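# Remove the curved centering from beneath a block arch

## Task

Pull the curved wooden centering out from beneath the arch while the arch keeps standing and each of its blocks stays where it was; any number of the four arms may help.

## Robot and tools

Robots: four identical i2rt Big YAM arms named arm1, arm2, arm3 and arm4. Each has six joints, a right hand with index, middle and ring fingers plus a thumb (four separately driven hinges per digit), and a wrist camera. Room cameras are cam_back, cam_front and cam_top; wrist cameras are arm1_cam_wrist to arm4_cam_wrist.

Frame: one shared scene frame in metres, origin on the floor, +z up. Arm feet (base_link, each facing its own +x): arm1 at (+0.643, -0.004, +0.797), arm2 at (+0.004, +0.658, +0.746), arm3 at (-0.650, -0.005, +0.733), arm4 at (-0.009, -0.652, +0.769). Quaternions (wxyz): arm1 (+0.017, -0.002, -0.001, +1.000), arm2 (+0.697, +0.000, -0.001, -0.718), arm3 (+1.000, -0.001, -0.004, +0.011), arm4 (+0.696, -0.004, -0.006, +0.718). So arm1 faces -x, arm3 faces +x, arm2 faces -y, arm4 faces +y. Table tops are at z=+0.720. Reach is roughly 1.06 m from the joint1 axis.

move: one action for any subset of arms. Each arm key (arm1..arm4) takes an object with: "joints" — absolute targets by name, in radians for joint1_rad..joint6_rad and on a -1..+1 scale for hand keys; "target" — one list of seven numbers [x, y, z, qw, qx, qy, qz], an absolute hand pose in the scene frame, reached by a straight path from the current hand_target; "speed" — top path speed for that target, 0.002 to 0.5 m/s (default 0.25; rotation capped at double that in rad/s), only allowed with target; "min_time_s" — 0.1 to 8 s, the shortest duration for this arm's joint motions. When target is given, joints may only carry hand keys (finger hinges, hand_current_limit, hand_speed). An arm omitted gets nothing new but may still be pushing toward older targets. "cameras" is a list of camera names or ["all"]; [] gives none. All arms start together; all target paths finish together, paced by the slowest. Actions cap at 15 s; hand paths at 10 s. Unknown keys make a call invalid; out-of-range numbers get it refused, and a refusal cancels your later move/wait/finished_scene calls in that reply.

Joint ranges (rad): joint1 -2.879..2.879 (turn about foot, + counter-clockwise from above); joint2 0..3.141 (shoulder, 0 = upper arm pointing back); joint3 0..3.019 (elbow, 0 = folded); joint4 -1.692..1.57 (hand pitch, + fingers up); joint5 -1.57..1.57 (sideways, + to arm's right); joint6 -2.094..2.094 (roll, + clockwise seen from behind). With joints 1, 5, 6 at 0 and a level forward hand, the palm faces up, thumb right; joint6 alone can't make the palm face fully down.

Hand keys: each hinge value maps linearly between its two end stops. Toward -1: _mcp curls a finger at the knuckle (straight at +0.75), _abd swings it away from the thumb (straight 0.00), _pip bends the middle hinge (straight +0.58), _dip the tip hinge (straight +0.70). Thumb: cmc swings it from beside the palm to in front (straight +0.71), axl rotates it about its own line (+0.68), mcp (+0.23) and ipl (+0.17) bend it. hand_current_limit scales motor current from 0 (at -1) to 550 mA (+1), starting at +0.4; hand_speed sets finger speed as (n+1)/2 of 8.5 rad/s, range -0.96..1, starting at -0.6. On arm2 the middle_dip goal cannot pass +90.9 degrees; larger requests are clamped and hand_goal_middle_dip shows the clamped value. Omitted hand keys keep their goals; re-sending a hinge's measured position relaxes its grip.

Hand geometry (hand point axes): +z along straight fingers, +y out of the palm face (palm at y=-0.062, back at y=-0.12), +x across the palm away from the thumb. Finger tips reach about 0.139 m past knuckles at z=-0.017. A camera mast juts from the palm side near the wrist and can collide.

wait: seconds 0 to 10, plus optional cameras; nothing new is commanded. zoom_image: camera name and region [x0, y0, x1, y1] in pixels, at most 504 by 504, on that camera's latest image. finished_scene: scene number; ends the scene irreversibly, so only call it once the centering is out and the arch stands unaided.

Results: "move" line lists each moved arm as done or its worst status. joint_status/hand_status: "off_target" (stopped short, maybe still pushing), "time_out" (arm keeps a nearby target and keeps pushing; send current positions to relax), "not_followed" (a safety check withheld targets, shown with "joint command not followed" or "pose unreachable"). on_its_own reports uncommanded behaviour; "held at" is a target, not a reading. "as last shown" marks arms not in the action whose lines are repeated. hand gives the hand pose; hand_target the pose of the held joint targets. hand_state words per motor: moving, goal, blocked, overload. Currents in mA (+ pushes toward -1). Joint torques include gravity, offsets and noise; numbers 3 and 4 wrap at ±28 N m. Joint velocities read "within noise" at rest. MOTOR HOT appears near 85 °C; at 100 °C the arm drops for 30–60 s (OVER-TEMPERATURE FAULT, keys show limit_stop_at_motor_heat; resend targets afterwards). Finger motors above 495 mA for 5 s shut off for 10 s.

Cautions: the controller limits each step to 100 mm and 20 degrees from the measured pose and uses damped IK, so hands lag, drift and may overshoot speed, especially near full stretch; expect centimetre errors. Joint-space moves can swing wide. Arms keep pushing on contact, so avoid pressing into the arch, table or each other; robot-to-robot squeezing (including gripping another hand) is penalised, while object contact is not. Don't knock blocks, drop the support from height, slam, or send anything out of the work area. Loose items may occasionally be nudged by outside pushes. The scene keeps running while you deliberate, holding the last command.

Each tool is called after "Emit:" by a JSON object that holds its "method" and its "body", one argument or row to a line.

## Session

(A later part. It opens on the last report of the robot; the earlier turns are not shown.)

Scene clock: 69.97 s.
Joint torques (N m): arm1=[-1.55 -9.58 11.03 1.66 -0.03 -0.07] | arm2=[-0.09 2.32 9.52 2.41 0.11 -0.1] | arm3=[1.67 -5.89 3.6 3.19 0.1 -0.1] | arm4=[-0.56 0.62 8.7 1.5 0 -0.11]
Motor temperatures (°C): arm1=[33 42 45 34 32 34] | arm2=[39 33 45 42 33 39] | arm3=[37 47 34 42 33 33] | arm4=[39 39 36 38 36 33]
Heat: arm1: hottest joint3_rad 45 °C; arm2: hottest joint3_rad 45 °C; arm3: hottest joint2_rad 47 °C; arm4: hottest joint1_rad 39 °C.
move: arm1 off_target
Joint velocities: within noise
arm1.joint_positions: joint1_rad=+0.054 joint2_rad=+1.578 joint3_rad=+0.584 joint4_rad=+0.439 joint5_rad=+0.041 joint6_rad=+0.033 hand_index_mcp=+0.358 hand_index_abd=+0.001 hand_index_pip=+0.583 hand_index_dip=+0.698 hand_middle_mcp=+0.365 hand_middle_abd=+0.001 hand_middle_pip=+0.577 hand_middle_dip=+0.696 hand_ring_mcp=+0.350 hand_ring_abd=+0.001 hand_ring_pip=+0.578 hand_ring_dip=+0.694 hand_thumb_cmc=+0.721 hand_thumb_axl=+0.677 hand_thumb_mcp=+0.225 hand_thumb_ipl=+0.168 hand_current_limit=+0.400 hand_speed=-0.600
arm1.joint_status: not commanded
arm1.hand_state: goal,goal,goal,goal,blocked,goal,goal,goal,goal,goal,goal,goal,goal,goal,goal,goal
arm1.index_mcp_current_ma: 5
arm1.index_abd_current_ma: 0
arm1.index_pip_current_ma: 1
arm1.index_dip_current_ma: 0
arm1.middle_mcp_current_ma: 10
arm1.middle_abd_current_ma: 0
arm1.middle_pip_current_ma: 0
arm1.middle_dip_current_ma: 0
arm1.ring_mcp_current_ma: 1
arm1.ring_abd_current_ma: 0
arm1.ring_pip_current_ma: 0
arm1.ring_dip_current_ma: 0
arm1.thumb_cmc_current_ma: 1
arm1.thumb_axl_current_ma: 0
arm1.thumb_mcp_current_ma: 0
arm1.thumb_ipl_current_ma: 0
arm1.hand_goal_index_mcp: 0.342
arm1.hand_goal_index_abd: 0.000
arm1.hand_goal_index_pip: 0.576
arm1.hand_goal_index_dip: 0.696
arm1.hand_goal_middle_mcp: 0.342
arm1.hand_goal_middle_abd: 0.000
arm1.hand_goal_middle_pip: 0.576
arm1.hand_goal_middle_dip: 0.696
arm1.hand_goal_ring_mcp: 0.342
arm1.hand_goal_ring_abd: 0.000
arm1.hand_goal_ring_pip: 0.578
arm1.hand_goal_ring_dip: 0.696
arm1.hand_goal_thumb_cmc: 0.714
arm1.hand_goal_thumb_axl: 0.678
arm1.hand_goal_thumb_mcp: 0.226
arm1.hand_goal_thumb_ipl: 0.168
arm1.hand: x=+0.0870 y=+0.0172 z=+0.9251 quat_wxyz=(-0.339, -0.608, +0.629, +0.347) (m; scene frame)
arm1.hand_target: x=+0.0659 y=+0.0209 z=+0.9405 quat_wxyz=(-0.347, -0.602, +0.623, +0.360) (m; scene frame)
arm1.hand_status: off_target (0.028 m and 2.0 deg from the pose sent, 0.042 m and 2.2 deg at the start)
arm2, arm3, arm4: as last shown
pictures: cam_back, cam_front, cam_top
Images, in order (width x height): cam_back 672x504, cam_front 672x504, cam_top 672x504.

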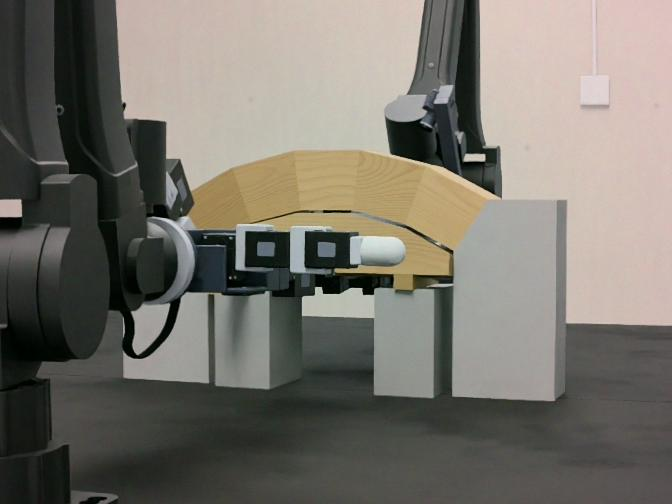

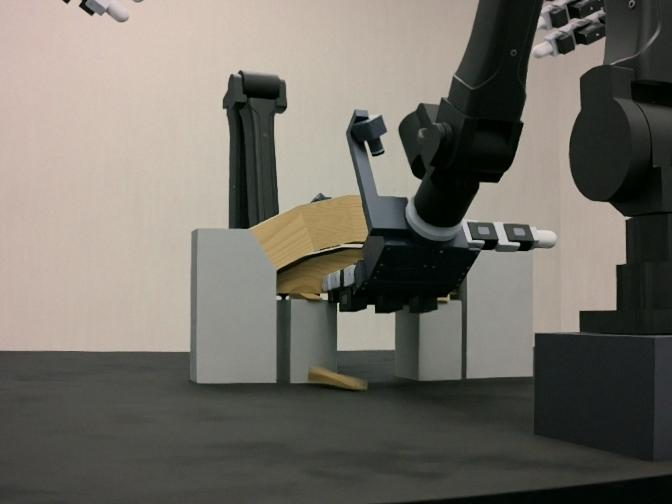

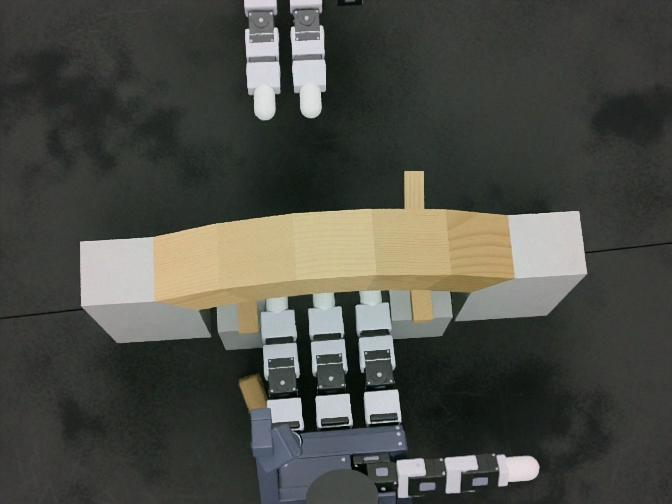

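Emit:
{"method": "move", "body": {
  "arm1": {"target": [0.25, 0.013, 0.97, 0.3473, 0.6016, -0.623, -0.3597], "speed": 0.1},
  "cameras": ["arm1_cam_wrist", "cam_front", "cam_top", "cam_back"]
}}

Scene clock: 73.43 s.
Joint torques (N m): arm1=[0.09 -4.25 7.82 1.51 0.2 0.09] | arm2=[-0.09 2.26 9.52 2.43 0.11 -0.1] | arm3=[1.96 -6.12 3.06 3.22 0.07 -0.11] | arm4=[-0.67 0.62 8.69 1.48 0 -0.12]
Motor temperatures (°C): arm1=[33 42 46 34 32 34] | arm2=[39 33 45 42 33 39] | arm3=[37 47 34 42 33 33] | arm4=[39 39 36 38 36 33]
Heat: arm1: hottest joint3_rad 46 °C; arm2: hottest joint3_rad 45 °C; arm3: hottest joint2_rad 47 °C; arm4: hottest joint1_rad 39 °C.
move: arm1 done
Joint velocities: within noise
arm1.joint_positions: joint1_rad=+0.086 joint2_rad=+0.933 joint3_rad=+0.222 joint4_rad=+0.199 joint5_rad=+0.077 joint6_rad=+0.038 hand_index_mcp=+0.362 hand_index_abd=+0.001 hand_index_pip=+0.584 hand_index_dip=+0.699 hand_middle_mcp=+0.365 hand_middle_abd=+0.001 hand_middle_pip=+0.577 hand_middle_dip=+0.696 hand_ring_mcp=+0.355 hand_ring_abd=+0.001 hand_ring_pip=+0.581 hand_ring_dip=+0.695 hand_thumb_cmc=+0.721 hand_thumb_axl=+0.677 hand_thumb_mcp=+0.225 hand_thumb_ipl=+0.168 hand_current_limit=+0.400 hand_speed=-0.600
arm1.joint_status: not commanded
arm1.hand_state: goal,goal,goal,goal,blocked,goal,goal,goal,goal,goal,goal,goal,goal,goal,goal,goal
arm1.index_mcp_current_ma: 7
arm1.index_abd_current_ma: 0
arm1.index_pip_current_ma: 1
arm1.index_dip_current_ma: 0
arm1.middle_mcp_current_ma: 10
arm1.middle_abd_current_ma: 0
arm1.middle_pip_current_ma: 0
arm1.middle_dip_current_ma: 0
arm1.ring_mcp_current_ma: 3
arm1.ring_abd_current_ma: 0
arm1.ring_pip_current_ma: 0
arm1.ring_dip_current_ma: 0
arm1.thumb_cmc_current_ma: 1
arm1.thumb_axl_current_ma: 0
arm1.thumb_mcp_current_ma: 0
arm1.thumb_ipl_current_ma: 0
arm1.hand_goal_index_mcp: 0.342
arm1.hand_goal_index_abd: 0.000
arm1.hand_goal_index_pip: 0.576
arm1.hand_goal_index_dip: 0.696
arm1.hand_goal_middle_mcp: 0.342
arm1.hand_goal_middle_abd: 0.000
arm1.hand_goal_middle_pip: 0.576
arm1.hand_goal_middle_dip: 0.696
arm1.hand_goal_ring_mcp: 0.342
arm1.hand_goal_ring_abd: 0.000
arm1.hand_goal_ring_pip: 0.578
arm1.hand_goal_ring_dip: 0.696
arm1.hand_goal_thumb_cmc: 0.714
arm1.hand_goal_thumb_axl: 0.678
arm1.hand_goal_thumb_mcp: 0.226
arm1.hand_goal_thumb_ipl: 0.168
arm1.hand: x=+0.2454 y=+0.0145 z=+0.9746 quat_wxyz=(-0.348, -0.601, +0.620, +0.365) (m; scene frame)
arm1.hand_target: x=+0.2499 y=+0.0130 z=+0.9699 quat_wxyz=(-0.347, -0.602, +0.623, +0.360) (m; scene frame)
arm1.hand_status: done (0.007 m and 0.7 deg from the pose sent, 0.169 m and 2.0 deg at the start)
arm2, arm3, arm4: as last shown
pictures: arm1_cam_wrist, cam_back, cam_front, cam_top
Images, in order (width x height): arm1_cam_wrist 672x504, cam_back 672x504, cam_front 672x504, cam_top 672x504.

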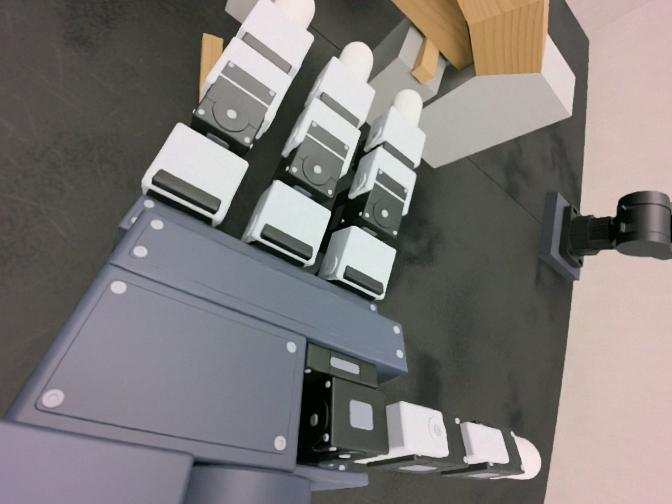

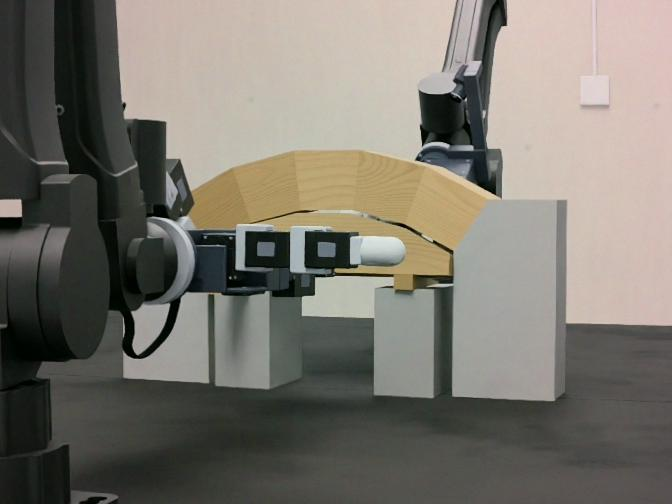

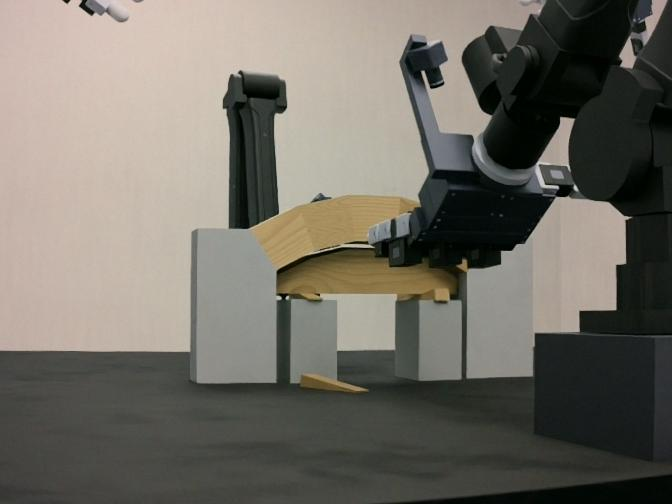

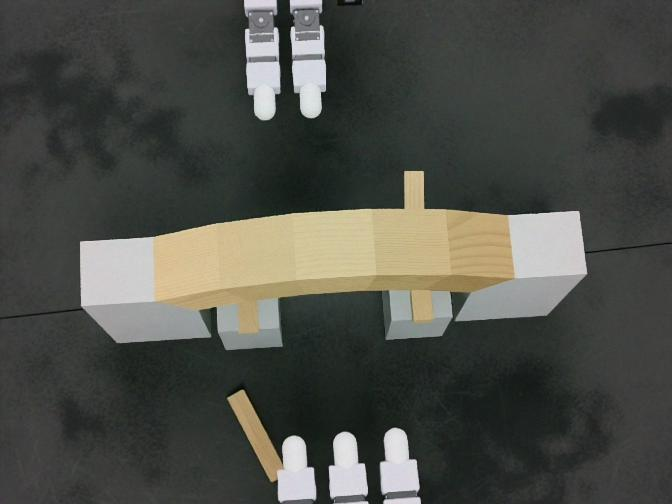

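Emit:
{"method": "move", "body": {
  "arm3": {"target": [-0.19, 0.003, 0.892, 0.51015, 0.51015, 0.48964, 0.48964], "speed": 0.08},
  "cameras": ["arm3_cam_wrist", "cam_front", "cam_top", "cam_back"]
}}

Scene clock: 75.40 s.
Joint torques (N m): arm1=[0.15 -4.13 7.82 1.54 0.19 0.1] | arm2=[-0.09 2.37 9.52 2.43 0.11 -0.1] | arm3=[1.14 -8.06 3.22 3.32 -0.13 -0.04] | arm4=[-0.62 0.62 8.7 1.48 0 -0.12]
Motor temperatures (°C): arm1=[33 42 45 34 32 34] | arm2=[39 33 45 42 33 39] | arm3=[37 47 34 42 33 33] | arm4=[39 39 36 38 36 33]
Heat: arm1: hottest joint3_rad 45 °C; arm2: hottest joint3_rad 45 °C; arm3: hottest joint2_rad 47 °C; arm4: hottest joint1_rad 39 °C.
move: arm3 done
Joint velocities: within noise
arm1, arm2, arm4: as last shown
arm1.joint_positions: joint1_rad=+0.086 joint2_rad=+0.932 joint3_rad=+0.222 joint4_rad=+0.199 joint5_rad=+0.077 joint6_rad=+0.039 hand_index_mcp=+0.362 hand_index_abd=+0.001 hand_index_pip=+0.584 hand_index_dip=+0.699 hand_middle_mcp=+0.365 hand_middle_abd=+0.001 hand_middle_pip=+0.577 hand_middle_dip=+0.696 hand_ring_mcp=+0.355 hand_ring_abd=+0.001 hand_ring_pip=+0.581 hand_ring_dip=+0.695 hand_thumb_cmc=+0.721 hand_thumb_axl=+0.677 hand_thumb_mcp=+0.225 hand_thumb_ipl=+0.168 hand_current_limit=+0.400 hand_speed=-0.600
arm1.hand: x=+0.2454 y=+0.0145 z=+0.9746 quat_wxyz=(-0.348, -0.601, +0.620, +0.364) (m; scene frame)
arm3.joint_positions: joint1_rad=+0.109 joint2_rad=+1.926 joint3_rad=+0.337 joint4_rad=+1.547 joint5_rad=+0.179 joint6_rad=+0.010 hand_index_mcp=+0.764 hand_index_abd=+0.000 hand_index_pip=+0.577 hand_index_dip=+0.696 hand_middle_mcp=+0.762 hand_middle_abd=+0.000 hand_middle_pip=+0.577 hand_middle_dip=+0.696 hand_ring_mcp=-0.986 hand_ring_abd=+0.000 hand_ring_pip=+0.361 hand_ring_dip=-0.606 hand_thumb_cmc=+0.722 hand_thumb_axl=+0.677 hand_thumb_mcp=+0.226 hand_thumb_ipl=+0.168 hand_current_limit=+0.400 hand_speed=-0.600
arm3.joint_status: not commanded
arm3.hand_state: goal,goal,goal,goal,goal,goal,goal,goal,goal,goal,goal,goal,goal,goal,goal,goal
arm3.index_mcp_current_ma: 2
arm3.index_abd_current_ma: 0
arm3.index_pip_current_ma: 0
arm3.index_dip_current_ma: 0
arm3.middle_mcp_current_ma: 1
arm3.middle_abd_current_ma: 0
arm3.middle_pip_current_ma: 0
arm3.middle_dip_current_ma: 0
arm3.ring_mcp_current_ma: 4
arm3.ring_abd_current_ma: 0
arm3.ring_pip_current_ma: 0
arm3.ring_dip_current_ma: 0
arm3.thumb_cmc_current_ma: 1
arm3.thumb_axl_current_ma: 0
arm3.thumb_mcp_current_ma: 0
arm3.thumb_ipl_current_ma: 0
arm3.hand_goal_index_mcp: 0.754
arm3.hand_goal_index_abd: 0.000
arm3.hand_goal_index_pip: 0.576
arm3.hand_goal_index_dip: 0.696
arm3.hand_goal_middle_mcp: 0.754
arm3.hand_goal_middle_abd: 0.000
arm3.hand_goal_middle_pip: 0.576
arm3.hand_goal_middle_dip: 0.696
arm3.hand_goal_ring_mcp: -1.000
arm3.hand_goal_ring_abd: 0.000
arm3.hand_goal_ring_pip: 0.358
arm3.hand_goal_ring_dip: -0.608
arm3.hand_goal_thumb_cmc: 0.714
arm3.hand_goal_thumb_axl: 0.678
arm3.hand_goal_thumb_mcp: 0.226
arm3.hand_goal_thumb_ipl: 0.168
arm3.hand: x=-0.1935 y=+0.0011 z=+0.8913 quat_wxyz=(+0.503, +0.520, +0.496, +0.480) (m; scene frame)
arm3.hand_target: x=-0.1899 y=+0.0029 z=+0.8923 quat_wxyz=(+0.506, +0.515, +0.493, +0.485) (m; scene frame)
arm3.hand_status: done (0.004 m and 1.9 deg from the pose sent, 0.089 m and 1.2 deg at the start; a joint's target at an end of its range on 27 of 53 steps)
pictures: arm3_cam_wrist, cam_back, cam_front, cam_top
Images, in order (width x height): arm3_cam_wrist 672x504, cam_back 672x504, cam_front 672x504, cam_top 672x504.

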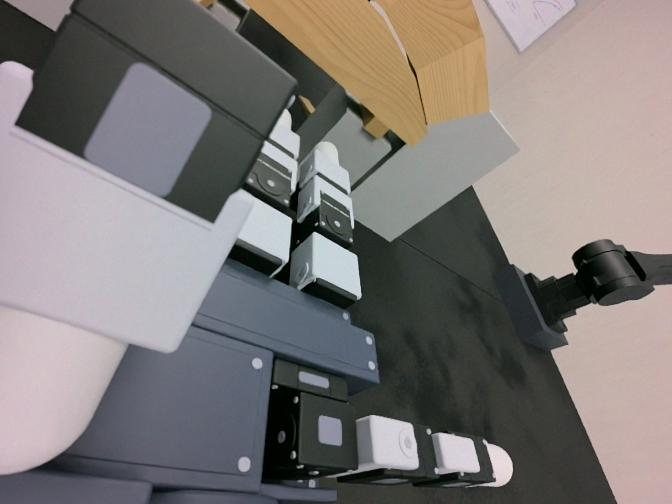

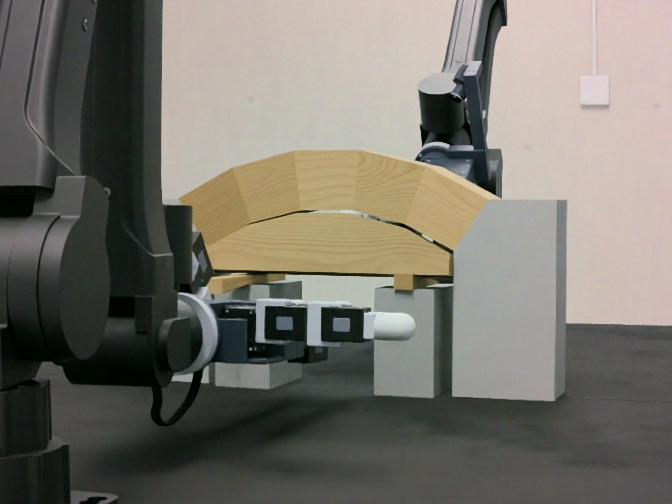

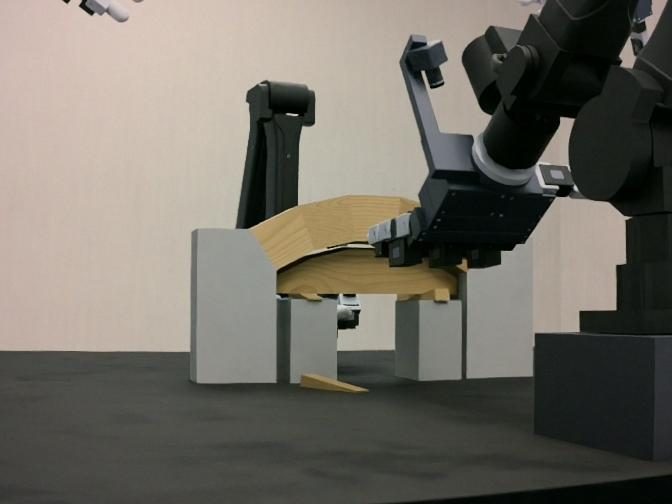

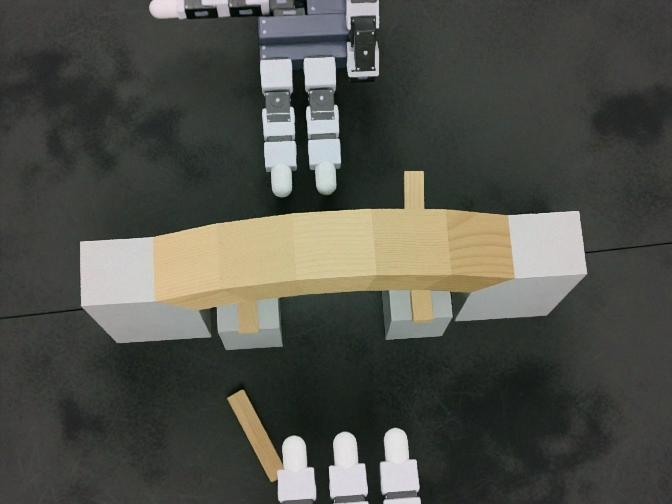

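Emit:
{"method": "move", "body": {
  "arm3": {"target": [-0.10, 0.003, 0.891, 0.51015, 0.51015, 0.48964, 0.48964], "speed": 0.06},
  "cameras": ["cam_front", "cam_top"]
}}

Scene clock: 77.77 s.
Joint torques (N m): arm1=[-0.09 -4.07 7.82 1.48 0.21 0.08] | arm2=[-0.09 2.37 9.51 2.41 0.11 -0.09] | arm3=[-0.15 -9.58 5.41 1.99 -0.11 -0.11] | arm4=[-0.5 0.62 8.72 1.48 0 -0.12]
Motor temperatures (°C): arm1=[33 42 45 34 32 34] | arm2=[39 33 45 42 33 39] | arm3=[37 47 34 42 33 33] | arm4=[39 39 37 38 36 33]
Heat: arm1: hottest joint3_rad 45 °C; arm2: hottest joint3_rad 45 °C; arm3: hottest joint2_rad 47 °C; arm4: hottest joint1_rad 39 °C.
move: arm3 off_target
Joint velocities: within noise
arm1, arm2, arm4: as last shown
arm3.joint_positions: joint1_rad=+0.091 joint2_rad=+1.978 joint3_rad=+0.576 joint4_rad=+1.401 joint5_rad=+0.144 joint6_rad=+0.010 hand_index_mcp=+0.764 hand_index_abd=+0.000 hand_index_pip=+0.577 hand_index_dip=+0.696 hand_middle_mcp=+0.762 hand_middle_abd=+0.000 hand_middle_pip=+0.577 hand_middle_dip=+0.696 hand_ring_mcp=-0.986 hand_ring_abd=+0.000 hand_ring_pip=+0.361 hand_ring_dip=-0.606 hand_thumb_cmc=+0.722 hand_thumb_axl=+0.677 hand_thumb_mcp=+0.226 hand_thumb_ipl=+0.168 hand_current_limit=+0.400 hand_speed=-0.600
arm3.joint_status: not commanded
arm3.hand_state: goal,goal,goal,goal,goal,goal,goal,goal,goal,goal,goal,goal,goal,goal,goal,goal
arm3.index_mcp_current_ma: 2
arm3.index_abd_current_ma: 0
arm3.index_pip_current_ma: 0
arm3.index_dip_current_ma: 0
arm3.middle_mcp_current_ma: 1
arm3.middle_abd_current_ma: 0
arm3.middle_pip_current_ma: 0
arm3.middle_dip_current_ma: 0
arm3.ring_mcp_current_ma: 4
arm3.ring_abd_current_ma: 0
arm3.ring_pip_current_ma: 0
arm3.ring_dip_current_ma: 0
arm3.thumb_cmc_current_ma: 1
arm3.thumb_axl_current_ma: 0
arm3.thumb_mcp_current_ma: 0
arm3.thumb_ipl_current_ma: 0
arm3.hand_goal_index_mcp: 0.754
arm3.hand_goal_index_abd: 0.000
arm3.hand_goal_index_pip: 0.576
arm3.hand_goal_index_dip: 0.696
arm3.hand_goal_middle_mcp: 0.754
arm3.hand_goal_middle_abd: 0.000
arm3.hand_goal_middle_pip: 0.576
arm3.hand_goal_middle_dip: 0.696
arm3.hand_goal_ring_mcp: -1.000
arm3.hand_goal_ring_abd: 0.000
arm3.hand_goal_ring_pip: 0.358
arm3.hand_goal_ring_dip: -0.608
arm3.hand_goal_thumb_cmc: 0.714
arm3.hand_goal_thumb_axl: 0.678
arm3.hand_goal_thumb_mcp: 0.226
arm3.hand_goal_thumb_ipl: 0.168
arm3.hand: x=-0.1083 y=+0.0082 z=+0.8969 quat_wxyz=(+0.508, +0.507, +0.488, +0.496) (m; scene frame)
arm3.hand_target: x=-0.1004 y=+0.0029 z=+0.8911 quat_wxyz=(+0.510, +0.510, +0.490, +0.490) (m; scene frame)
arm3.hand_status: off_target (0.011 m and 0.9 deg from the pose sent, 0.094 m and 1.9 deg at the start)
pictures: cam_front, cam_top
Images, in order (width x height): cam_front 672x504, cam_top 672x504.

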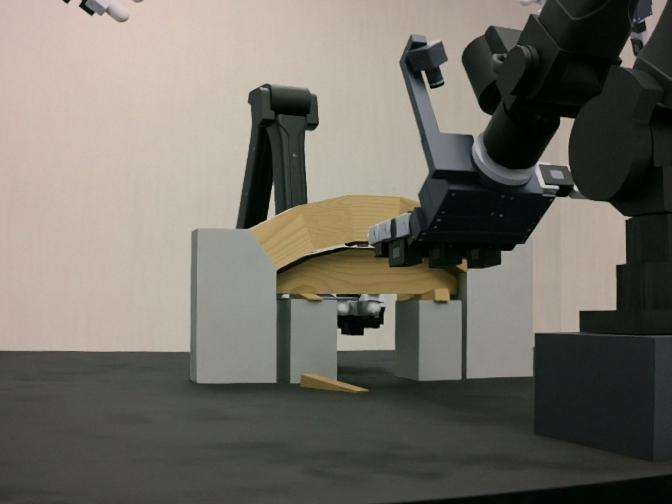

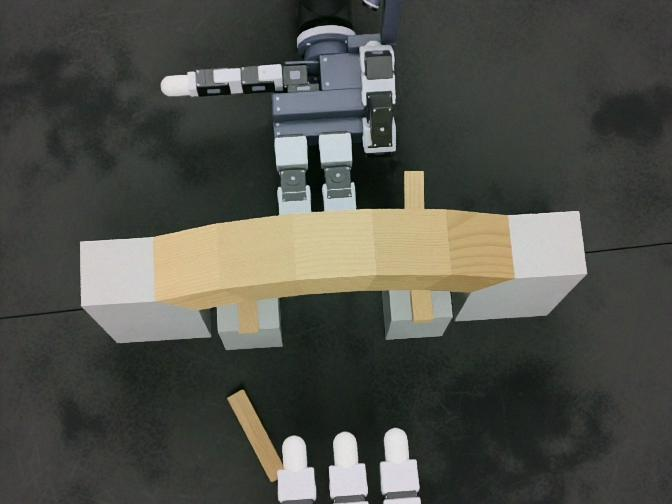

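Emit:
{"method": "move", "body": {
  "arm3": {"target": [-0.05, -0.003, 0.888, 0.51015, 0.51015, 0.48964, 0.48964], "speed": 0.05},
  "cameras": ["cam_front", "cam_top"]
}}

Scene clock: 79.60 s.
Joint torques (N m): arm1=[-0.21 -3.84 7.71 1.57 0.19 0.11] | arm2=[-0.15 2.26 9.52 2.41 0.11 -0.1] | arm3=[0.56 -11.58 6.45 1.83 -0.08 -0.12] | arm4=[-0.56 0.67 8.69 1.47 0 -0.12]
Motor temperatures (°C): arm1=[33 42 45 34 32 34] | arm2=[39 33 45 42 33 39] | arm3=[37 47 34 42 33 33] | arm4=[39 39 37 38 36 33]
Heat: arm1: hottest joint3_rad 45 °C; arm2: hottest joint3_rad 45 °C; arm3: hottest joint2_rad 47 °C; arm4: hottest joint1_rad 39 °C.
move: arm3 off_target
Joint velocities: within noise
arm1, arm2, arm4: as last shown
arm3.joint_positions: joint1_rad=+0.065 joint2_rad=+2.025 joint3_rad=+0.712 joint4_rad=+1.310 joint5_rad=+0.118 joint6_rad=+0.010 hand_index_mcp=+0.764 hand_index_abd=+0.000 hand_index_pip=+0.577 hand_index_dip=+0.696 hand_middle_mcp=+0.762 hand_middle_abd=+0.000 hand_middle_pip=+0.577 hand_middle_dip=+0.696 hand_ring_mcp=-0.986 hand_ring_abd=+0.000 hand_ring_pip=+0.361 hand_ring_dip=-0.606 hand_thumb_cmc=+0.722 hand_thumb_axl=+0.677 hand_thumb_mcp=+0.226 hand_thumb_ipl=+0.168 hand_current_limit=+0.400 hand_speed=-0.600
arm3.joint_status: not commanded
arm3.hand_state: goal,goal,goal,goal,goal,goal,goal,goal,goal,goal,goal,goal,goal,goal,goal,goal
arm3.index_mcp_current_ma: 2
arm3.index_abd_current_ma: 0
arm3.index_pip_current_ma: 0
arm3.index_dip_current_ma: 0
arm3.middle_mcp_current_ma: 1
arm3.middle_abd_current_ma: 0
arm3.middle_pip_current_ma: 0
arm3.middle_dip_current_ma: 0
arm3.ring_mcp_current_ma: 4
arm3.ring_abd_current_ma: 0
arm3.ring_pip_current_ma: 0
arm3.ring_dip_current_ma: 0
arm3.thumb_cmc_current_ma: 1
arm3.thumb_axl_current_ma: 0
arm3.thumb_mcp_current_ma: 0
arm3.thumb_ipl_current_ma: 0
arm3.hand_goal_index_mcp: 0.754
arm3.hand_goal_index_abd: 0.000
arm3.hand_goal_index_pip: 0.576
arm3.hand_goal_index_dip: 0.696
arm3.hand_goal_middle_mcp: 0.754
arm3.hand_goal_middle_abd: 0.000
arm3.hand_goal_middle_pip: 0.576
arm3.hand_goal_middle_dip: 0.696
arm3.hand_goal_ring_mcp: -1.000
arm3.hand_goal_ring_abd: 0.000
arm3.hand_goal_ring_pip: 0.358
arm3.hand_goal_ring_dip: -0.608
arm3.hand_goal_thumb_cmc: 0.714
arm3.hand_goal_thumb_axl: 0.678
arm3.hand_goal_thumb_mcp: 0.226
arm3.hand_goal_thumb_ipl: 0.168
arm3.hand: x=-0.0592 y=+0.0028 z=+0.8935 quat_wxyz=(+0.507, +0.508, +0.489, +0.495) (m; scene frame)
arm3.hand_target: x=-0.0505 y=-0.0031 z=+0.8879 quat_wxyz=(+0.510, +0.510, +0.490, +0.490) (m; scene frame)
arm3.hand_status: off_target (0.012 m and 0.8 deg from the pose sent, 0.060 m and 0.9 deg at the start)
pictures: cam_front, cam_top
Images, in order (width x height): cam_front 672x504, cam_top 672x504.

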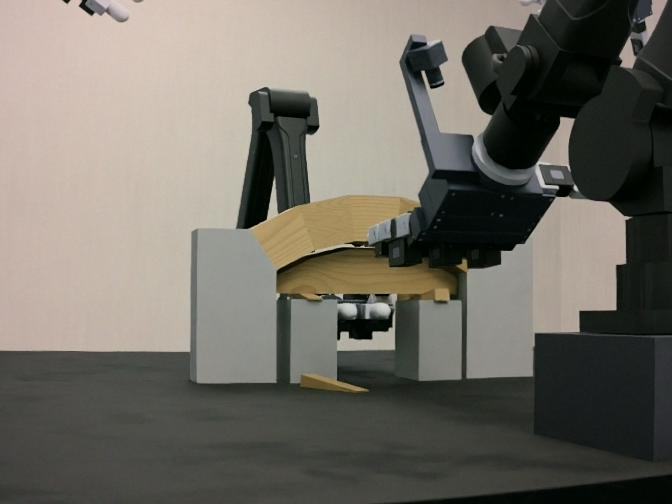

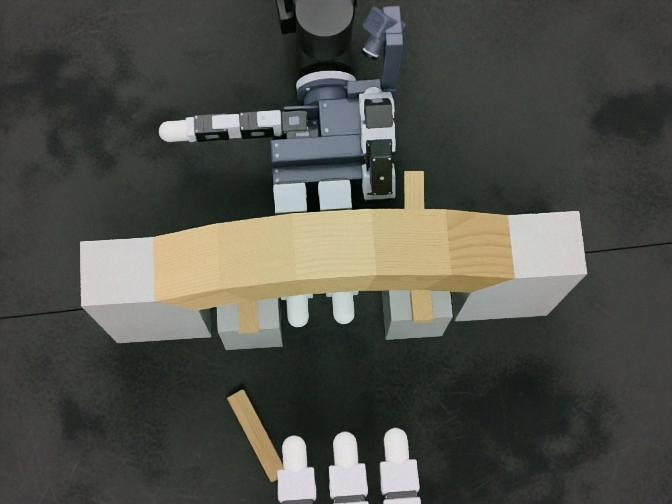

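Emit:
{"method": "move", "body": {
  "arm3": {"target": [-0.014, -0.0045, 0.887, 0.51015, 0.51015, 0.48964, 0.48964], "speed": 0.04},
  "cameras": ["cam_front", "cam_top", "cam_back", "arm3_cam_wrist"]
}}

Scene clock: 81.33 s.
Joint torques (N m): arm1=[-0.15 -4.19 7.8 1.61 0.19 0.08] | arm2=[-0.09 2.26 9.52 2.41 0.11 -0.09] | arm3=[-0.56 -12.57 7.64 1.91 -0.07 -0.13] | arm4=[-0.56 0.62 8.7 1.48 0 -0.12]
Motor temperatures (°C): arm1=[33 42 45 34 32 34] | arm2=[39 33 45 42 33 39] | arm3=[37 47 34 42 33 33] | arm4=[39 39 37 38 36 33]
Heat: arm1: hottest joint3_rad 45 °C; arm2: hottest joint3_rad 45 °C; arm3: hottest joint2_rad 47 °C; arm4: hottest joint1_rad 39 °C.
move: arm3 off_target
Joint velocities: within noise
arm1, arm2, arm4: as last shown
arm3.joint_positions: joint1_rad=+0.057 joint2_rad=+2.058 joint3_rad=+0.807 joint4_rad=+1.248 joint5_rad=+0.108 joint6_rad=+0.010 hand_index_mcp=+0.764 hand_index_abd=+0.000 hand_index_pip=+0.577 hand_index_dip=+0.696 hand_middle_mcp=+0.762 hand_middle_abd=+0.000 hand_middle_pip=+0.577 hand_middle_dip=+0.696 hand_ring_mcp=-0.987 hand_ring_abd=+0.000 hand_ring_pip=+0.363 hand_ring_dip=-0.607 hand_thumb_cmc=+0.722 hand_thumb_axl=+0.677 hand_thumb_mcp=+0.226 hand_thumb_ipl=+0.168 hand_current_limit=+0.400 hand_speed=-0.600
arm3.joint_status: not commanded
arm3.hand_state: goal,goal,goal,goal,goal,goal,goal,goal,goal,goal,goal,goal,goal,goal,goal,goal
arm3.index_mcp_current_ma: 2
arm3.index_abd_current_ma: 0
arm3.index_pip_current_ma: 0
arm3.index_dip_current_ma: 0
arm3.middle_mcp_current_ma: 1
arm3.middle_abd_current_ma: 0
arm3.middle_pip_current_ma: 0
arm3.middle_dip_current_ma: 0
arm3.ring_mcp_current_ma: 3
arm3.ring_abd_current_ma: 0
arm3.ring_pip_current_ma: 0
arm3.ring_dip_current_ma: 0
arm3.thumb_cmc_current_ma: 1
arm3.thumb_axl_current_ma: 0
arm3.thumb_mcp_current_ma: 0
arm3.thumb_ipl_current_ma: 0
arm3.hand_goal_index_mcp: 0.754
arm3.hand_goal_index_abd: 0.000
arm3.hand_goal_index_pip: 0.576
arm3.hand_goal_index_dip: 0.696
arm3.hand_goal_middle_mcp: 0.754
arm3.hand_goal_middle_abd: 0.000
arm3.hand_goal_middle_pip: 0.576
arm3.hand_goal_middle_dip: 0.696
arm3.hand_goal_ring_mcp: -1.000
arm3.hand_goal_ring_abd: 0.000
arm3.hand_goal_ring_pip: 0.358
arm3.hand_goal_ring_dip: -0.608
arm3.hand_goal_thumb_cmc: 0.714
arm3.hand_goal_thumb_axl: 0.678
arm3.hand_goal_thumb_mcp: 0.226
arm3.hand_goal_thumb_ipl: 0.168
arm3.hand: x=-0.0262 y=+0.0022 z=+0.8932 quat_wxyz=(+0.507, +0.508, +0.489, +0.496) (m; scene frame)
arm3.hand_target: x=-0.0148 y=-0.0047 z=+0.8872 quat_wxyz=(+0.510, +0.510, +0.490, +0.490) (m; scene frame)
arm3.hand_status: off_target (0.015 m and 0.9 deg from the pose sent, 0.046 m and 0.8 deg at the start)
pictures: arm3_cam_wrist, cam_back, cam_front, cam_top
Images, in order (width x height): arm3_cam_wrist 672x504, cam_back 672x504, cam_front 672x504, cam_top 672x504.

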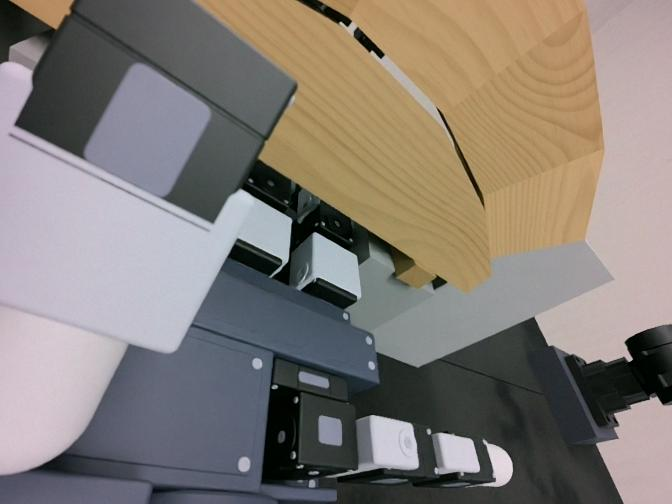

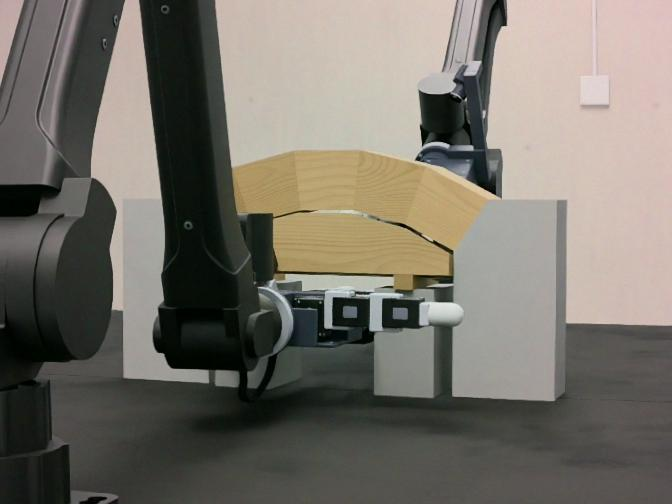

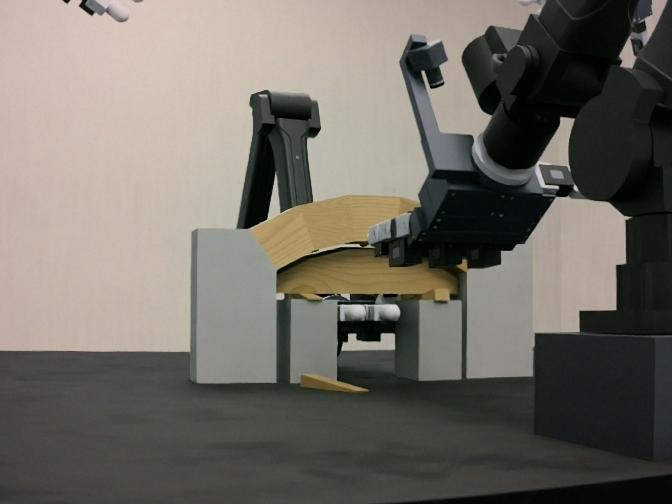

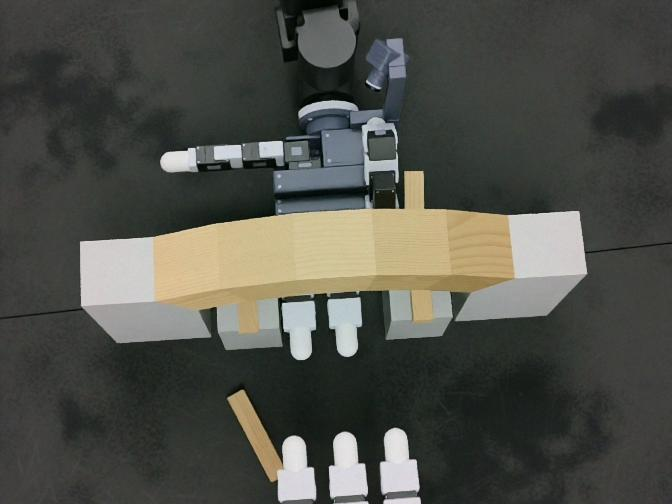

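Emit:
{"method": "move", "body": {
  "arm3": {"target": [-0.012, -0.0045, 0.896, 0.51015, 0.51015, 0.48964, 0.48964], "speed": 0.02},
  "cameras": ["cam_front", "cam_back"]
}}

Scene clock: 83.80 s.
Joint torques (N m): arm1=[0.03 -3.96 7.71 1.42 0.19 0.09] | arm2=[-0.09 2.32 9.52 2.41 0.11 -0.1] | arm3=[0.67 -14.27 7.45 1.92 -0.02 -0.1] | arm4=[-0.5 0.67 8.69 1.5 0.01 -0.12]
Motor temperatures (°C): arm1=[33 42 45 34 32 34] | arm2=[39 33 45 41 33 39] | arm3=[37 47 34 42 33 33] | arm4=[39 39 37 38 36 33]
Heat: arm1: hottest joint3_rad 45 °C; arm2: hottest joint3_rad 45 °C; arm3: hottest joint2_rad 47 °C; arm4: hottest joint1_rad 39 °C.
move: arm3 off_target
Joint velocities: within noise
arm1: as last shown
arm2.joint_positions: joint1_rad=+0.026 joint2_rad=+0.643 joint3_rad=+1.411 joint4_rad=-1.287 joint5_rad=+0.093 joint6_rad=+1.162 hand_index_mcp=+0.755 hand_index_abd=+0.000 hand_index_pip=+0.577 hand_index_dip=+0.696 hand_middle_mcp=+0.755 hand_middle_abd=+0.000 hand_middle_pip=+0.577 hand_middle_dip=+0.696 hand_ring_mcp=+0.755 hand_ring_abd=+0.000 hand_ring_pip=+0.577 hand_ring_dip=+0.696 hand_thumb_cmc=+0.715 hand_thumb_axl=+0.677 hand_thumb_mcp=+0.226 hand_thumb_ipl=+0.168 hand_current_limit=+0.400 hand_speed=-0.600
arm2.joint_status: not commanded
arm2.hand_state: goal,goal,goal,goal,goal,goal,goal,goal,goal,goal,goal,goal,goal,goal,goal,goal
arm2.index_mcp_current_ma: 0
arm2.index_abd_current_ma: 0
arm2.index_pip_current_ma: 0
arm2.index_dip_current_ma: 0
arm2.middle_mcp_current_ma: 0
arm2.middle_abd_current_ma: 0
arm2.middle_pip_current_ma: 0
arm2.middle_dip_current_ma: 0
arm2.ring_mcp_current_ma: 0
arm2.ring_abd_current_ma: 0
arm2.ring_pip_current_ma: 0
arm2.ring_dip_current_ma: 0
arm2.thumb_cmc_current_ma: 0
arm2.thumb_axl_current_ma: 0
arm2.thumb_mcp_current_ma: 0
arm2.thumb_ipl_current_ma: 0
arm2.hand_goal_index_mcp: 0.754
arm2.hand_goal_index_abd: 0.000
arm2.hand_goal_index_pip: 0.576
arm2.hand_goal_index_dip: 0.696
arm2.hand_goal_middle_mcp: 0.754
arm2.hand_goal_middle_abd: 0.000
arm2.hand_goal_middle_pip: 0.576
arm2.hand_goal_middle_dip: 0.696
arm2.hand_goal_ring_mcp: 0.754
arm2.hand_goal_ring_abd: 0.000
arm2.hand_goal_ring_pip: 0.576
arm2.hand_goal_ring_dip: 0.696
arm2.hand_goal_thumb_cmc: 0.714
arm2.hand_goal_thumb_axl: 0.678
arm2.hand_goal_thumb_mcp: 0.226
arm2.hand_goal_thumb_ipl: 0.168
arm2.hand: x=-0.1014 y=+0.4106 z=+1.3164 quat_wxyz=(+0.442, +0.708, -0.495, +0.241) (m; scene frame)
arm2.hand_target: x=-0.1015 y=+0.4137 z=+1.3285 quat_wxyz=(+0.451, +0.702, -0.492, +0.248) (m; scene frame)
arm2.hand_status: not commanded
arm3.joint_positions: joint1_rad=+0.057 joint2_rad=+2.058 joint3_rad=+0.810 joint4_rad=+1.222 joint5_rad=+0.107 joint6_rad=+0.010 hand_index_mcp=+0.764 hand_index_abd=+0.000 hand_index_pip=+0.577 hand_index_dip=+0.696 hand_middle_mcp=+0.762 hand_middle_abd=+0.000 hand_middle_pip=+0.577 hand_middle_dip=+0.696 hand_ring_mcp=-0.988 hand_ring_abd=+0.000 hand_ring_pip=+0.365 hand_ring_dip=-0.608 hand_thumb_cmc=+0.722 hand_thumb_axl=+0.677 hand_thumb_mcp=+0.226 hand_thumb_ipl=+0.168 hand_current_limit=+0.400 hand_speed=-0.600
arm3.joint_status: not commanded
arm3.hand_state: goal,goal,goal,goal,goal,goal,goal,goal,goal,goal,goal,goal,goal,goal,goal,goal
arm3.index_mcp_current_ma: 2
arm3.index_abd_current_ma: 0
arm3.index_pip_current_ma: 0
arm3.index_dip_current_ma: 0
arm3.middle_mcp_current_ma: 1
arm3.middle_abd_current_ma: 0
arm3.middle_pip_current_ma: 0
arm3.middle_dip_current_ma: 0
arm3.ring_mcp_current_ma: 3
arm3.ring_abd_current_ma: 0
arm3.ring_pip_current_ma: 1
arm3.ring_dip_current_ma: 0
arm3.thumb_cmc_current_ma: 1
arm3.thumb_axl_current_ma: 0
arm3.thumb_mcp_current_ma: 0
arm3.thumb_ipl_current_ma: 0
arm3.hand_goal_index_mcp: 0.754
arm3.hand_goal_index_abd: 0.000
arm3.hand_goal_index_pip: 0.576
arm3.hand_goal_index_dip: 0.696
arm3.hand_goal_middle_mcp: 0.754
arm3.hand_goal_middle_abd: 0.000
arm3.hand_goal_middle_pip: 0.576
arm3.hand_goal_middle_dip: 0.696
arm3.hand_goal_ring_mcp: -1.000
arm3.hand_goal_ring_abd: 0.000
arm3.hand_goal_ring_pip: 0.358
arm3.hand_goal_ring_dip: -0.608
arm3.hand_goal_thumb_cmc: 0.714
arm3.hand_goal_thumb_axl: 0.678
arm3.hand_goal_thumb_mcp: 0.226
arm3.hand_goal_thumb_ipl: 0.168
arm3.hand: x=-0.0230 y=+0.0026 z=+0.8882 quat_wxyz=(+0.502, +0.512, +0.496, +0.490) (m; scene frame)
arm3.hand_target: x=-0.0127 y=-0.0045 z=+0.8962 quat_wxyz=(+0.510, +0.510, +0.490, +0.490) (m; scene frame)
arm3.hand_status: off_target (0.015 m and 1.2 deg from the pose sent, 0.016 m and 0.9 deg at the start)
arm4.joint_positions: joint1_rad=+0.002 joint2_rad=+0.640 joint3_rad=+1.352 joint4_rad=-1.260 joint5_rad=-0.057 joint6_rad=+1.182 hand_index_mcp=+0.754 hand_index_abd=+0.000 hand_index_pip=+0.577 hand_index_dip=+0.696 hand_middle_mcp=+0.754 hand_middle_abd=+0.000 hand_middle_pip=+0.577 hand_middle_dip=+0.696 hand_ring_mcp=+0.754 hand_ring_abd=+0.000 hand_ring_pip=+0.577 hand_ring_dip=+0.696 hand_thumb_cmc=+0.714 hand_thumb_axl=+0.677 hand_thumb_mcp=+0.226 hand_thumb_ipl=+0.168 hand_current_limit=+0.400 hand_speed=-0.600
arm4.joint_status: not commanded
arm4.hand_state: goal,goal,goal,goal,goal,goal,goal,goal,goal,goal,goal,goal,goal,goal,goal,goal
arm4.index_mcp_current_ma: 0
arm4.index_abd_current_ma: 0
arm4.index_pip_current_ma: 0
arm4.index_dip_current_ma: 0
arm4.middle_mcp_current_ma: 0
arm4.middle_abd_current_ma: 0
arm4.middle_pip_current_ma: 0
arm4.middle_dip_current_ma: 0
arm4.ring_mcp_current_ma: 0
arm4.ring_abd_current_ma: 0
arm4.ring_pip_current_ma: 0
arm4.ring_dip_current_ma: 0
arm4.thumb_cmc_current_ma: 0
arm4.thumb_axl_current_ma: 0
arm4.thumb_mcp_current_ma: 0
arm4.thumb_ipl_current_ma: 0
arm4.hand_goal_index_mcp: 0.754
arm4.hand_goal_index_abd: 0.000
arm4.hand_goal_index_pip: 0.576
arm4.hand_goal_index_dip: 0.696
arm4.hand_goal_middle_mcp: 0.754
arm4.hand_goal_middle_abd: 0.000
arm4.hand_goal_middle_pip: 0.576
arm4.hand_goal_middle_dip: 0.696
arm4.hand_goal_ring_mcp: 0.754
arm4.hand_goal_ring_abd: 0.000
arm4.hand_goal_ring_pip: 0.576
arm4.hand_goal_ring_dip: 0.696
arm4.hand_goal_thumb_cmc: 0.714
arm4.hand_goal_thumb_axl: 0.678
arm4.hand_goal_thumb_mcp: 0.226
arm4.hand_goal_thumb_ipl: 0.168
arm4.hand: x=+0.0525 y=-0.3823 z=+1.3097 quat_wxyz=(-0.296, +0.459, +0.741, +0.392) (m; scene frame)
arm4.hand_target: x=+0.0524 y=-0.3847 z=+1.3217 quat_wxyz=(-0.302, +0.455, +0.736, +0.401) (m; scene frame)
arm4.hand_status: not commanded
pictures: cam_back, cam_front
Images, in order (width x height): cam_back 672x504, cam_front 672x504.

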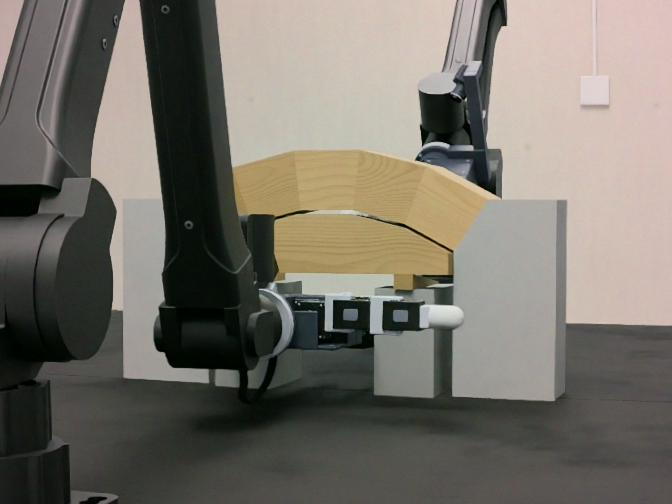

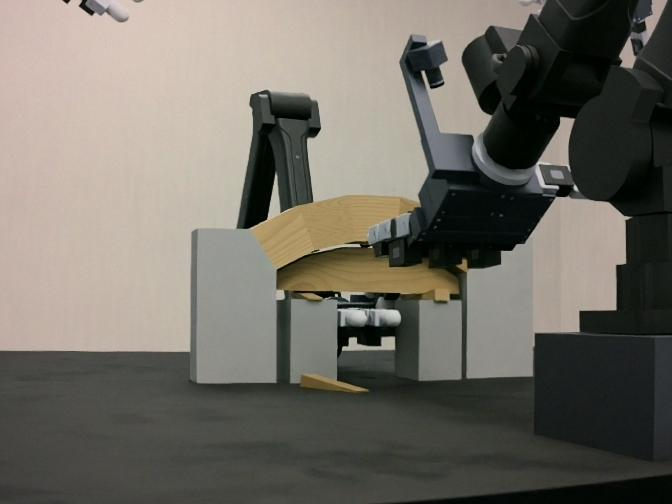

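Emit:
{"method": "move", "body": {
  "arm3": {"target": [-0.015, -0.0045, 0.906, 0.51015, 0.51015, 0.48964, 0.48964], "speed": 0.02},
  "cameras": ["cam_front", "cam_back"]
}}

Scene clock: 85.10 s.
Joint torques (N m): arm1=[-0.15 -3.96 7.76 1.44 0.16 0.08] | arm2=[-0.03 2.26 9.52 2.41 0.11 -0.09] | arm3=[0.09 -16.15 6.71 1.95 -0.05 -0.11] | arm4=[-0.67 0.56 8.69 1.48 0 -0.11]
Motor temperatures (°C): arm1=[33 42 45 34 32 34] | arm2=[39 33 46 41 33 39] | arm3=[37 47 34 42 33 33] | arm4=[39 39 37 38 36 33]
Heat: arm1: hottest joint3_rad 45 °C; arm2: hottest joint3_rad 46 °C; arm3: hottest joint2_rad 47 °C; arm4: hottest joint1_rad 39 °C.
move: arm3 off_target
Joint velocities: within noise
arm1, arm2, arm4: as last shown
arm3.joint_positions: joint1_rad=+0.057 joint2_rad=+2.034 joint3_rad=+0.810 joint4_rad=+1.198 joint5_rad=+0.107 joint6_rad=+0.009 hand_index_mcp=+0.764 hand_index_abd=+0.000 hand_index_pip=+0.577 hand_index_dip=+0.696 hand_middle_mcp=+0.762 hand_middle_abd=+0.000 hand_middle_pip=+0.577 hand_middle_dip=+0.696 hand_ring_mcp=-0.988 hand_ring_abd=+0.000 hand_ring_pip=+0.365 hand_ring_dip=-0.608 hand_thumb_cmc=+0.722 hand_thumb_axl=+0.677 hand_thumb_mcp=+0.226 hand_thumb_ipl=+0.168 hand_current_limit=+0.400 hand_speed=-0.600
arm3.joint_status: not commanded
arm3.hand_state: goal,goal,goal,goal,goal,goal,goal,goal,goal,goal,goal,goal,goal,goal,goal,goal
arm3.index_mcp_current_ma: 2
arm3.index_abd_current_ma: 0
arm3.index_pip_current_ma: 0
arm3.index_dip_current_ma: 0
arm3.middle_mcp_current_ma: 1
arm3.middle_abd_current_ma: 0
arm3.middle_pip_current_ma: 0
arm3.middle_dip_current_ma: 0
arm3.ring_mcp_current_ma: 3
arm3.ring_abd_current_ma: 0
arm3.ring_pip_current_ma: 1
arm3.ring_dip_current_ma: 0
arm3.thumb_cmc_current_ma: 1
arm3.thumb_axl_current_ma: 0
arm3.thumb_mcp_current_ma: 0
arm3.thumb_ipl_current_ma: 0
arm3.hand_goal_index_mcp: 0.754
arm3.hand_goal_index_abd: 0.000
arm3.hand_goal_index_pip: 0.576
arm3.hand_goal_index_dip: 0.696
arm3.hand_goal_middle_mcp: 0.754
arm3.hand_goal_middle_abd: 0.000
arm3.hand_goal_middle_pip: 0.576
arm3.hand_goal_middle_dip: 0.696
arm3.hand_goal_ring_mcp: -1.000
arm3.hand_goal_ring_abd: 0.000
arm3.hand_goal_ring_pip: 0.358
arm3.hand_goal_ring_dip: -0.608
arm3.hand_goal_thumb_cmc: 0.714
arm3.hand_goal_thumb_axl: 0.678
arm3.hand_goal_thumb_mcp: 0.226
arm3.hand_goal_thumb_ipl: 0.168
arm3.hand: x=-0.0217 y=+0.0029 z=+0.8968 quat_wxyz=(+0.502, +0.512, +0.496, +0.490) (m; scene frame)
arm3.hand_target: x=-0.0154 y=-0.0045 z=+0.9060 quat_wxyz=(+0.510, +0.510, +0.490, +0.490) (m; scene frame)
arm3.hand_status: off_target (0.014 m and 1.2 deg from the pose sent, 0.021 m and 1.2 deg at the start)
pictures: cam_back, cam_front
Images, in order (width x height): cam_back 672x504, cam_front 672x504.

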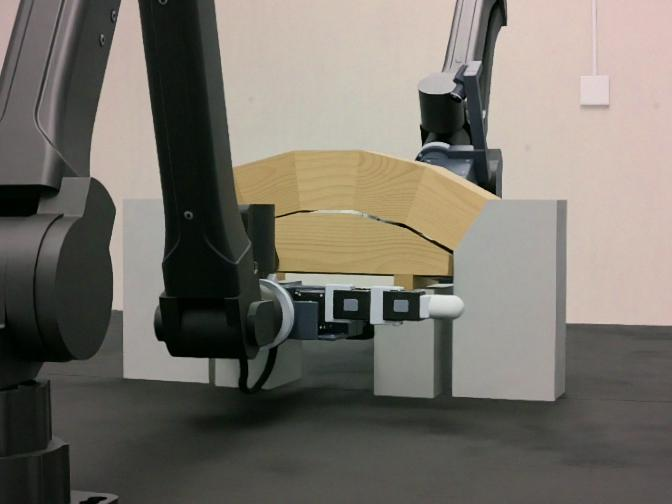

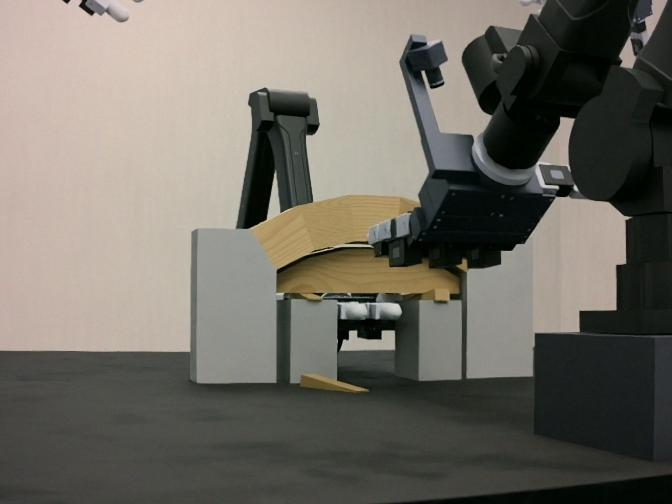

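Emit:
{"method": "move", "body": {
  "arm3": {"joints": {"hand_index_dip": -0.174, "hand_middle_dip": -0.174}},
  "cameras": ["cam_front", "cam_top"]
}}

Scene clock: 86.37 s.
Joint torques (N m): arm1=[-0.21 -3.72 7.83 1.52 0.17 0.06] | arm2=[-0.09 2.32 9.54 2.41 0.11 -0.1] | arm3=[0.26 -15.38 6.6 2.19 0 -0.07] | arm4=[-0.56 0.56 8.72 1.48 0 -0.11]
Motor temperatures (°C): arm1=[33 42 45 34 32 34] | arm2=[39 33 46 41 33 39] | arm3=[37 47 34 42 33 33] | arm4=[39 39 37 38 36 33]
Heat: arm1: hottest joint3_rad 45 °C; arm2: hottest joint3_rad 46 °C; arm3: hottest joint2_rad 47 °C; arm4: hottest joint1_rad 39 °C.
move: arm3 done
Joint velocities: within noise
arm1, arm2, arm4: as last shown
arm3.joint_positions: joint1_rad=+0.057 joint2_rad=+2.034 joint3_rad=+0.810 joint4_rad=+1.198 joint5_rad=+0.107 joint6_rad=+0.009 hand_index_mcp=+0.764 hand_index_abd=+0.000 hand_index_pip=+0.577 hand_index_dip=-0.170 hand_middle_mcp=+0.762 hand_middle_abd=+0.000 hand_middle_pip=+0.577 hand_middle_dip=-0.171 hand_ring_mcp=-0.988 hand_ring_abd=+0.000 hand_ring_pip=+0.365 hand_ring_dip=-0.608 hand_thumb_cmc=+0.722 hand_thumb_axl=+0.677 hand_thumb_mcp=+0.226 hand_thumb_ipl=+0.168 hand_current_limit=+0.400 hand_speed=-0.600
arm3.joint_status: all done
arm3.hand_state: goal,goal,goal,goal,goal,goal,goal,goal,goal,goal,goal,goal,goal,goal,goal,goal
arm3.index_mcp_current_ma: 2
arm3.index_abd_current_ma: 0
arm3.index_pip_current_ma: 0
arm3.index_dip_current_ma: 0
arm3.middle_mcp_current_ma: 1
arm3.middle_abd_current_ma: 0
arm3.middle_pip_current_ma: 0
arm3.middle_dip_current_ma: 0
arm3.ring_mcp_current_ma: 3
arm3.ring_abd_current_ma: 0
arm3.ring_pip_current_ma: 1
arm3.ring_dip_current_ma: 0
arm3.thumb_cmc_current_ma: 1
arm3.thumb_axl_current_ma: 0
arm3.thumb_mcp_current_ma: 0
arm3.thumb_ipl_current_ma: 0
arm3.hand_goal_index_mcp: 0.754
arm3.hand_goal_index_abd: 0.000
arm3.hand_goal_index_pip: 0.576
arm3.hand_goal_index_dip: -0.174
arm3.hand_goal_middle_mcp: 0.754
arm3.hand_goal_middle_abd: 0.000
arm3.hand_goal_middle_pip: 0.576
arm3.hand_goal_middle_dip: -0.174
arm3.hand_goal_ring_mcp: -1.000
arm3.hand_goal_ring_abd: 0.000
arm3.hand_goal_ring_pip: 0.358
arm3.hand_goal_ring_dip: -0.608
arm3.hand_goal_thumb_cmc: 0.714
arm3.hand_goal_thumb_axl: 0.678
arm3.hand_goal_thumb_mcp: 0.226
arm3.hand_goal_thumb_ipl: 0.168
arm3.hand: x=-0.0217 y=+0.0029 z=+0.8968 quat_wxyz=(+0.502, +0.512, +0.496, +0.490) (m; scene frame)
arm3.hand_target: x=-0.0154 y=-0.0045 z=+0.9060 quat_wxyz=(+0.510, +0.510, +0.490, +0.490) (m; scene frame)
arm3.hand_status: not commanded
pictures: cam_front, cam_top
Images, in order (width x height): cam_front 672x504, cam_top 672x504.

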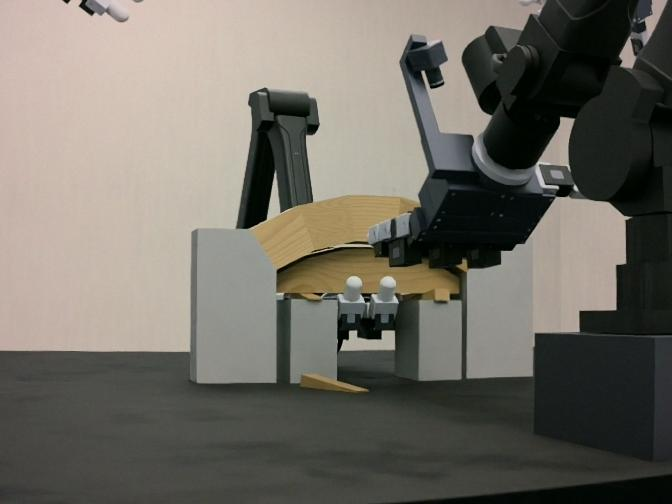

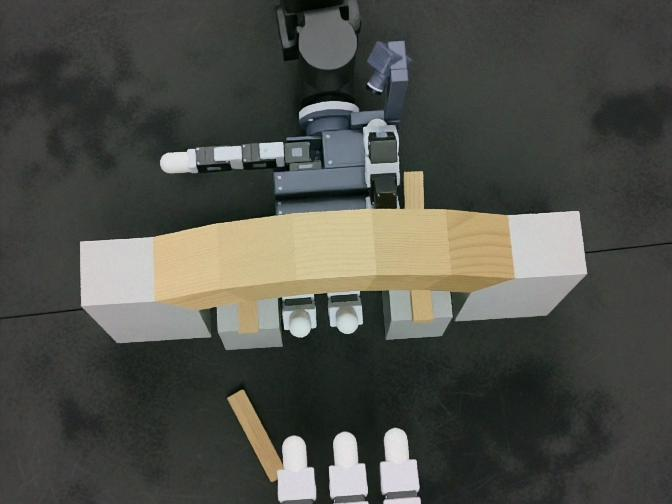

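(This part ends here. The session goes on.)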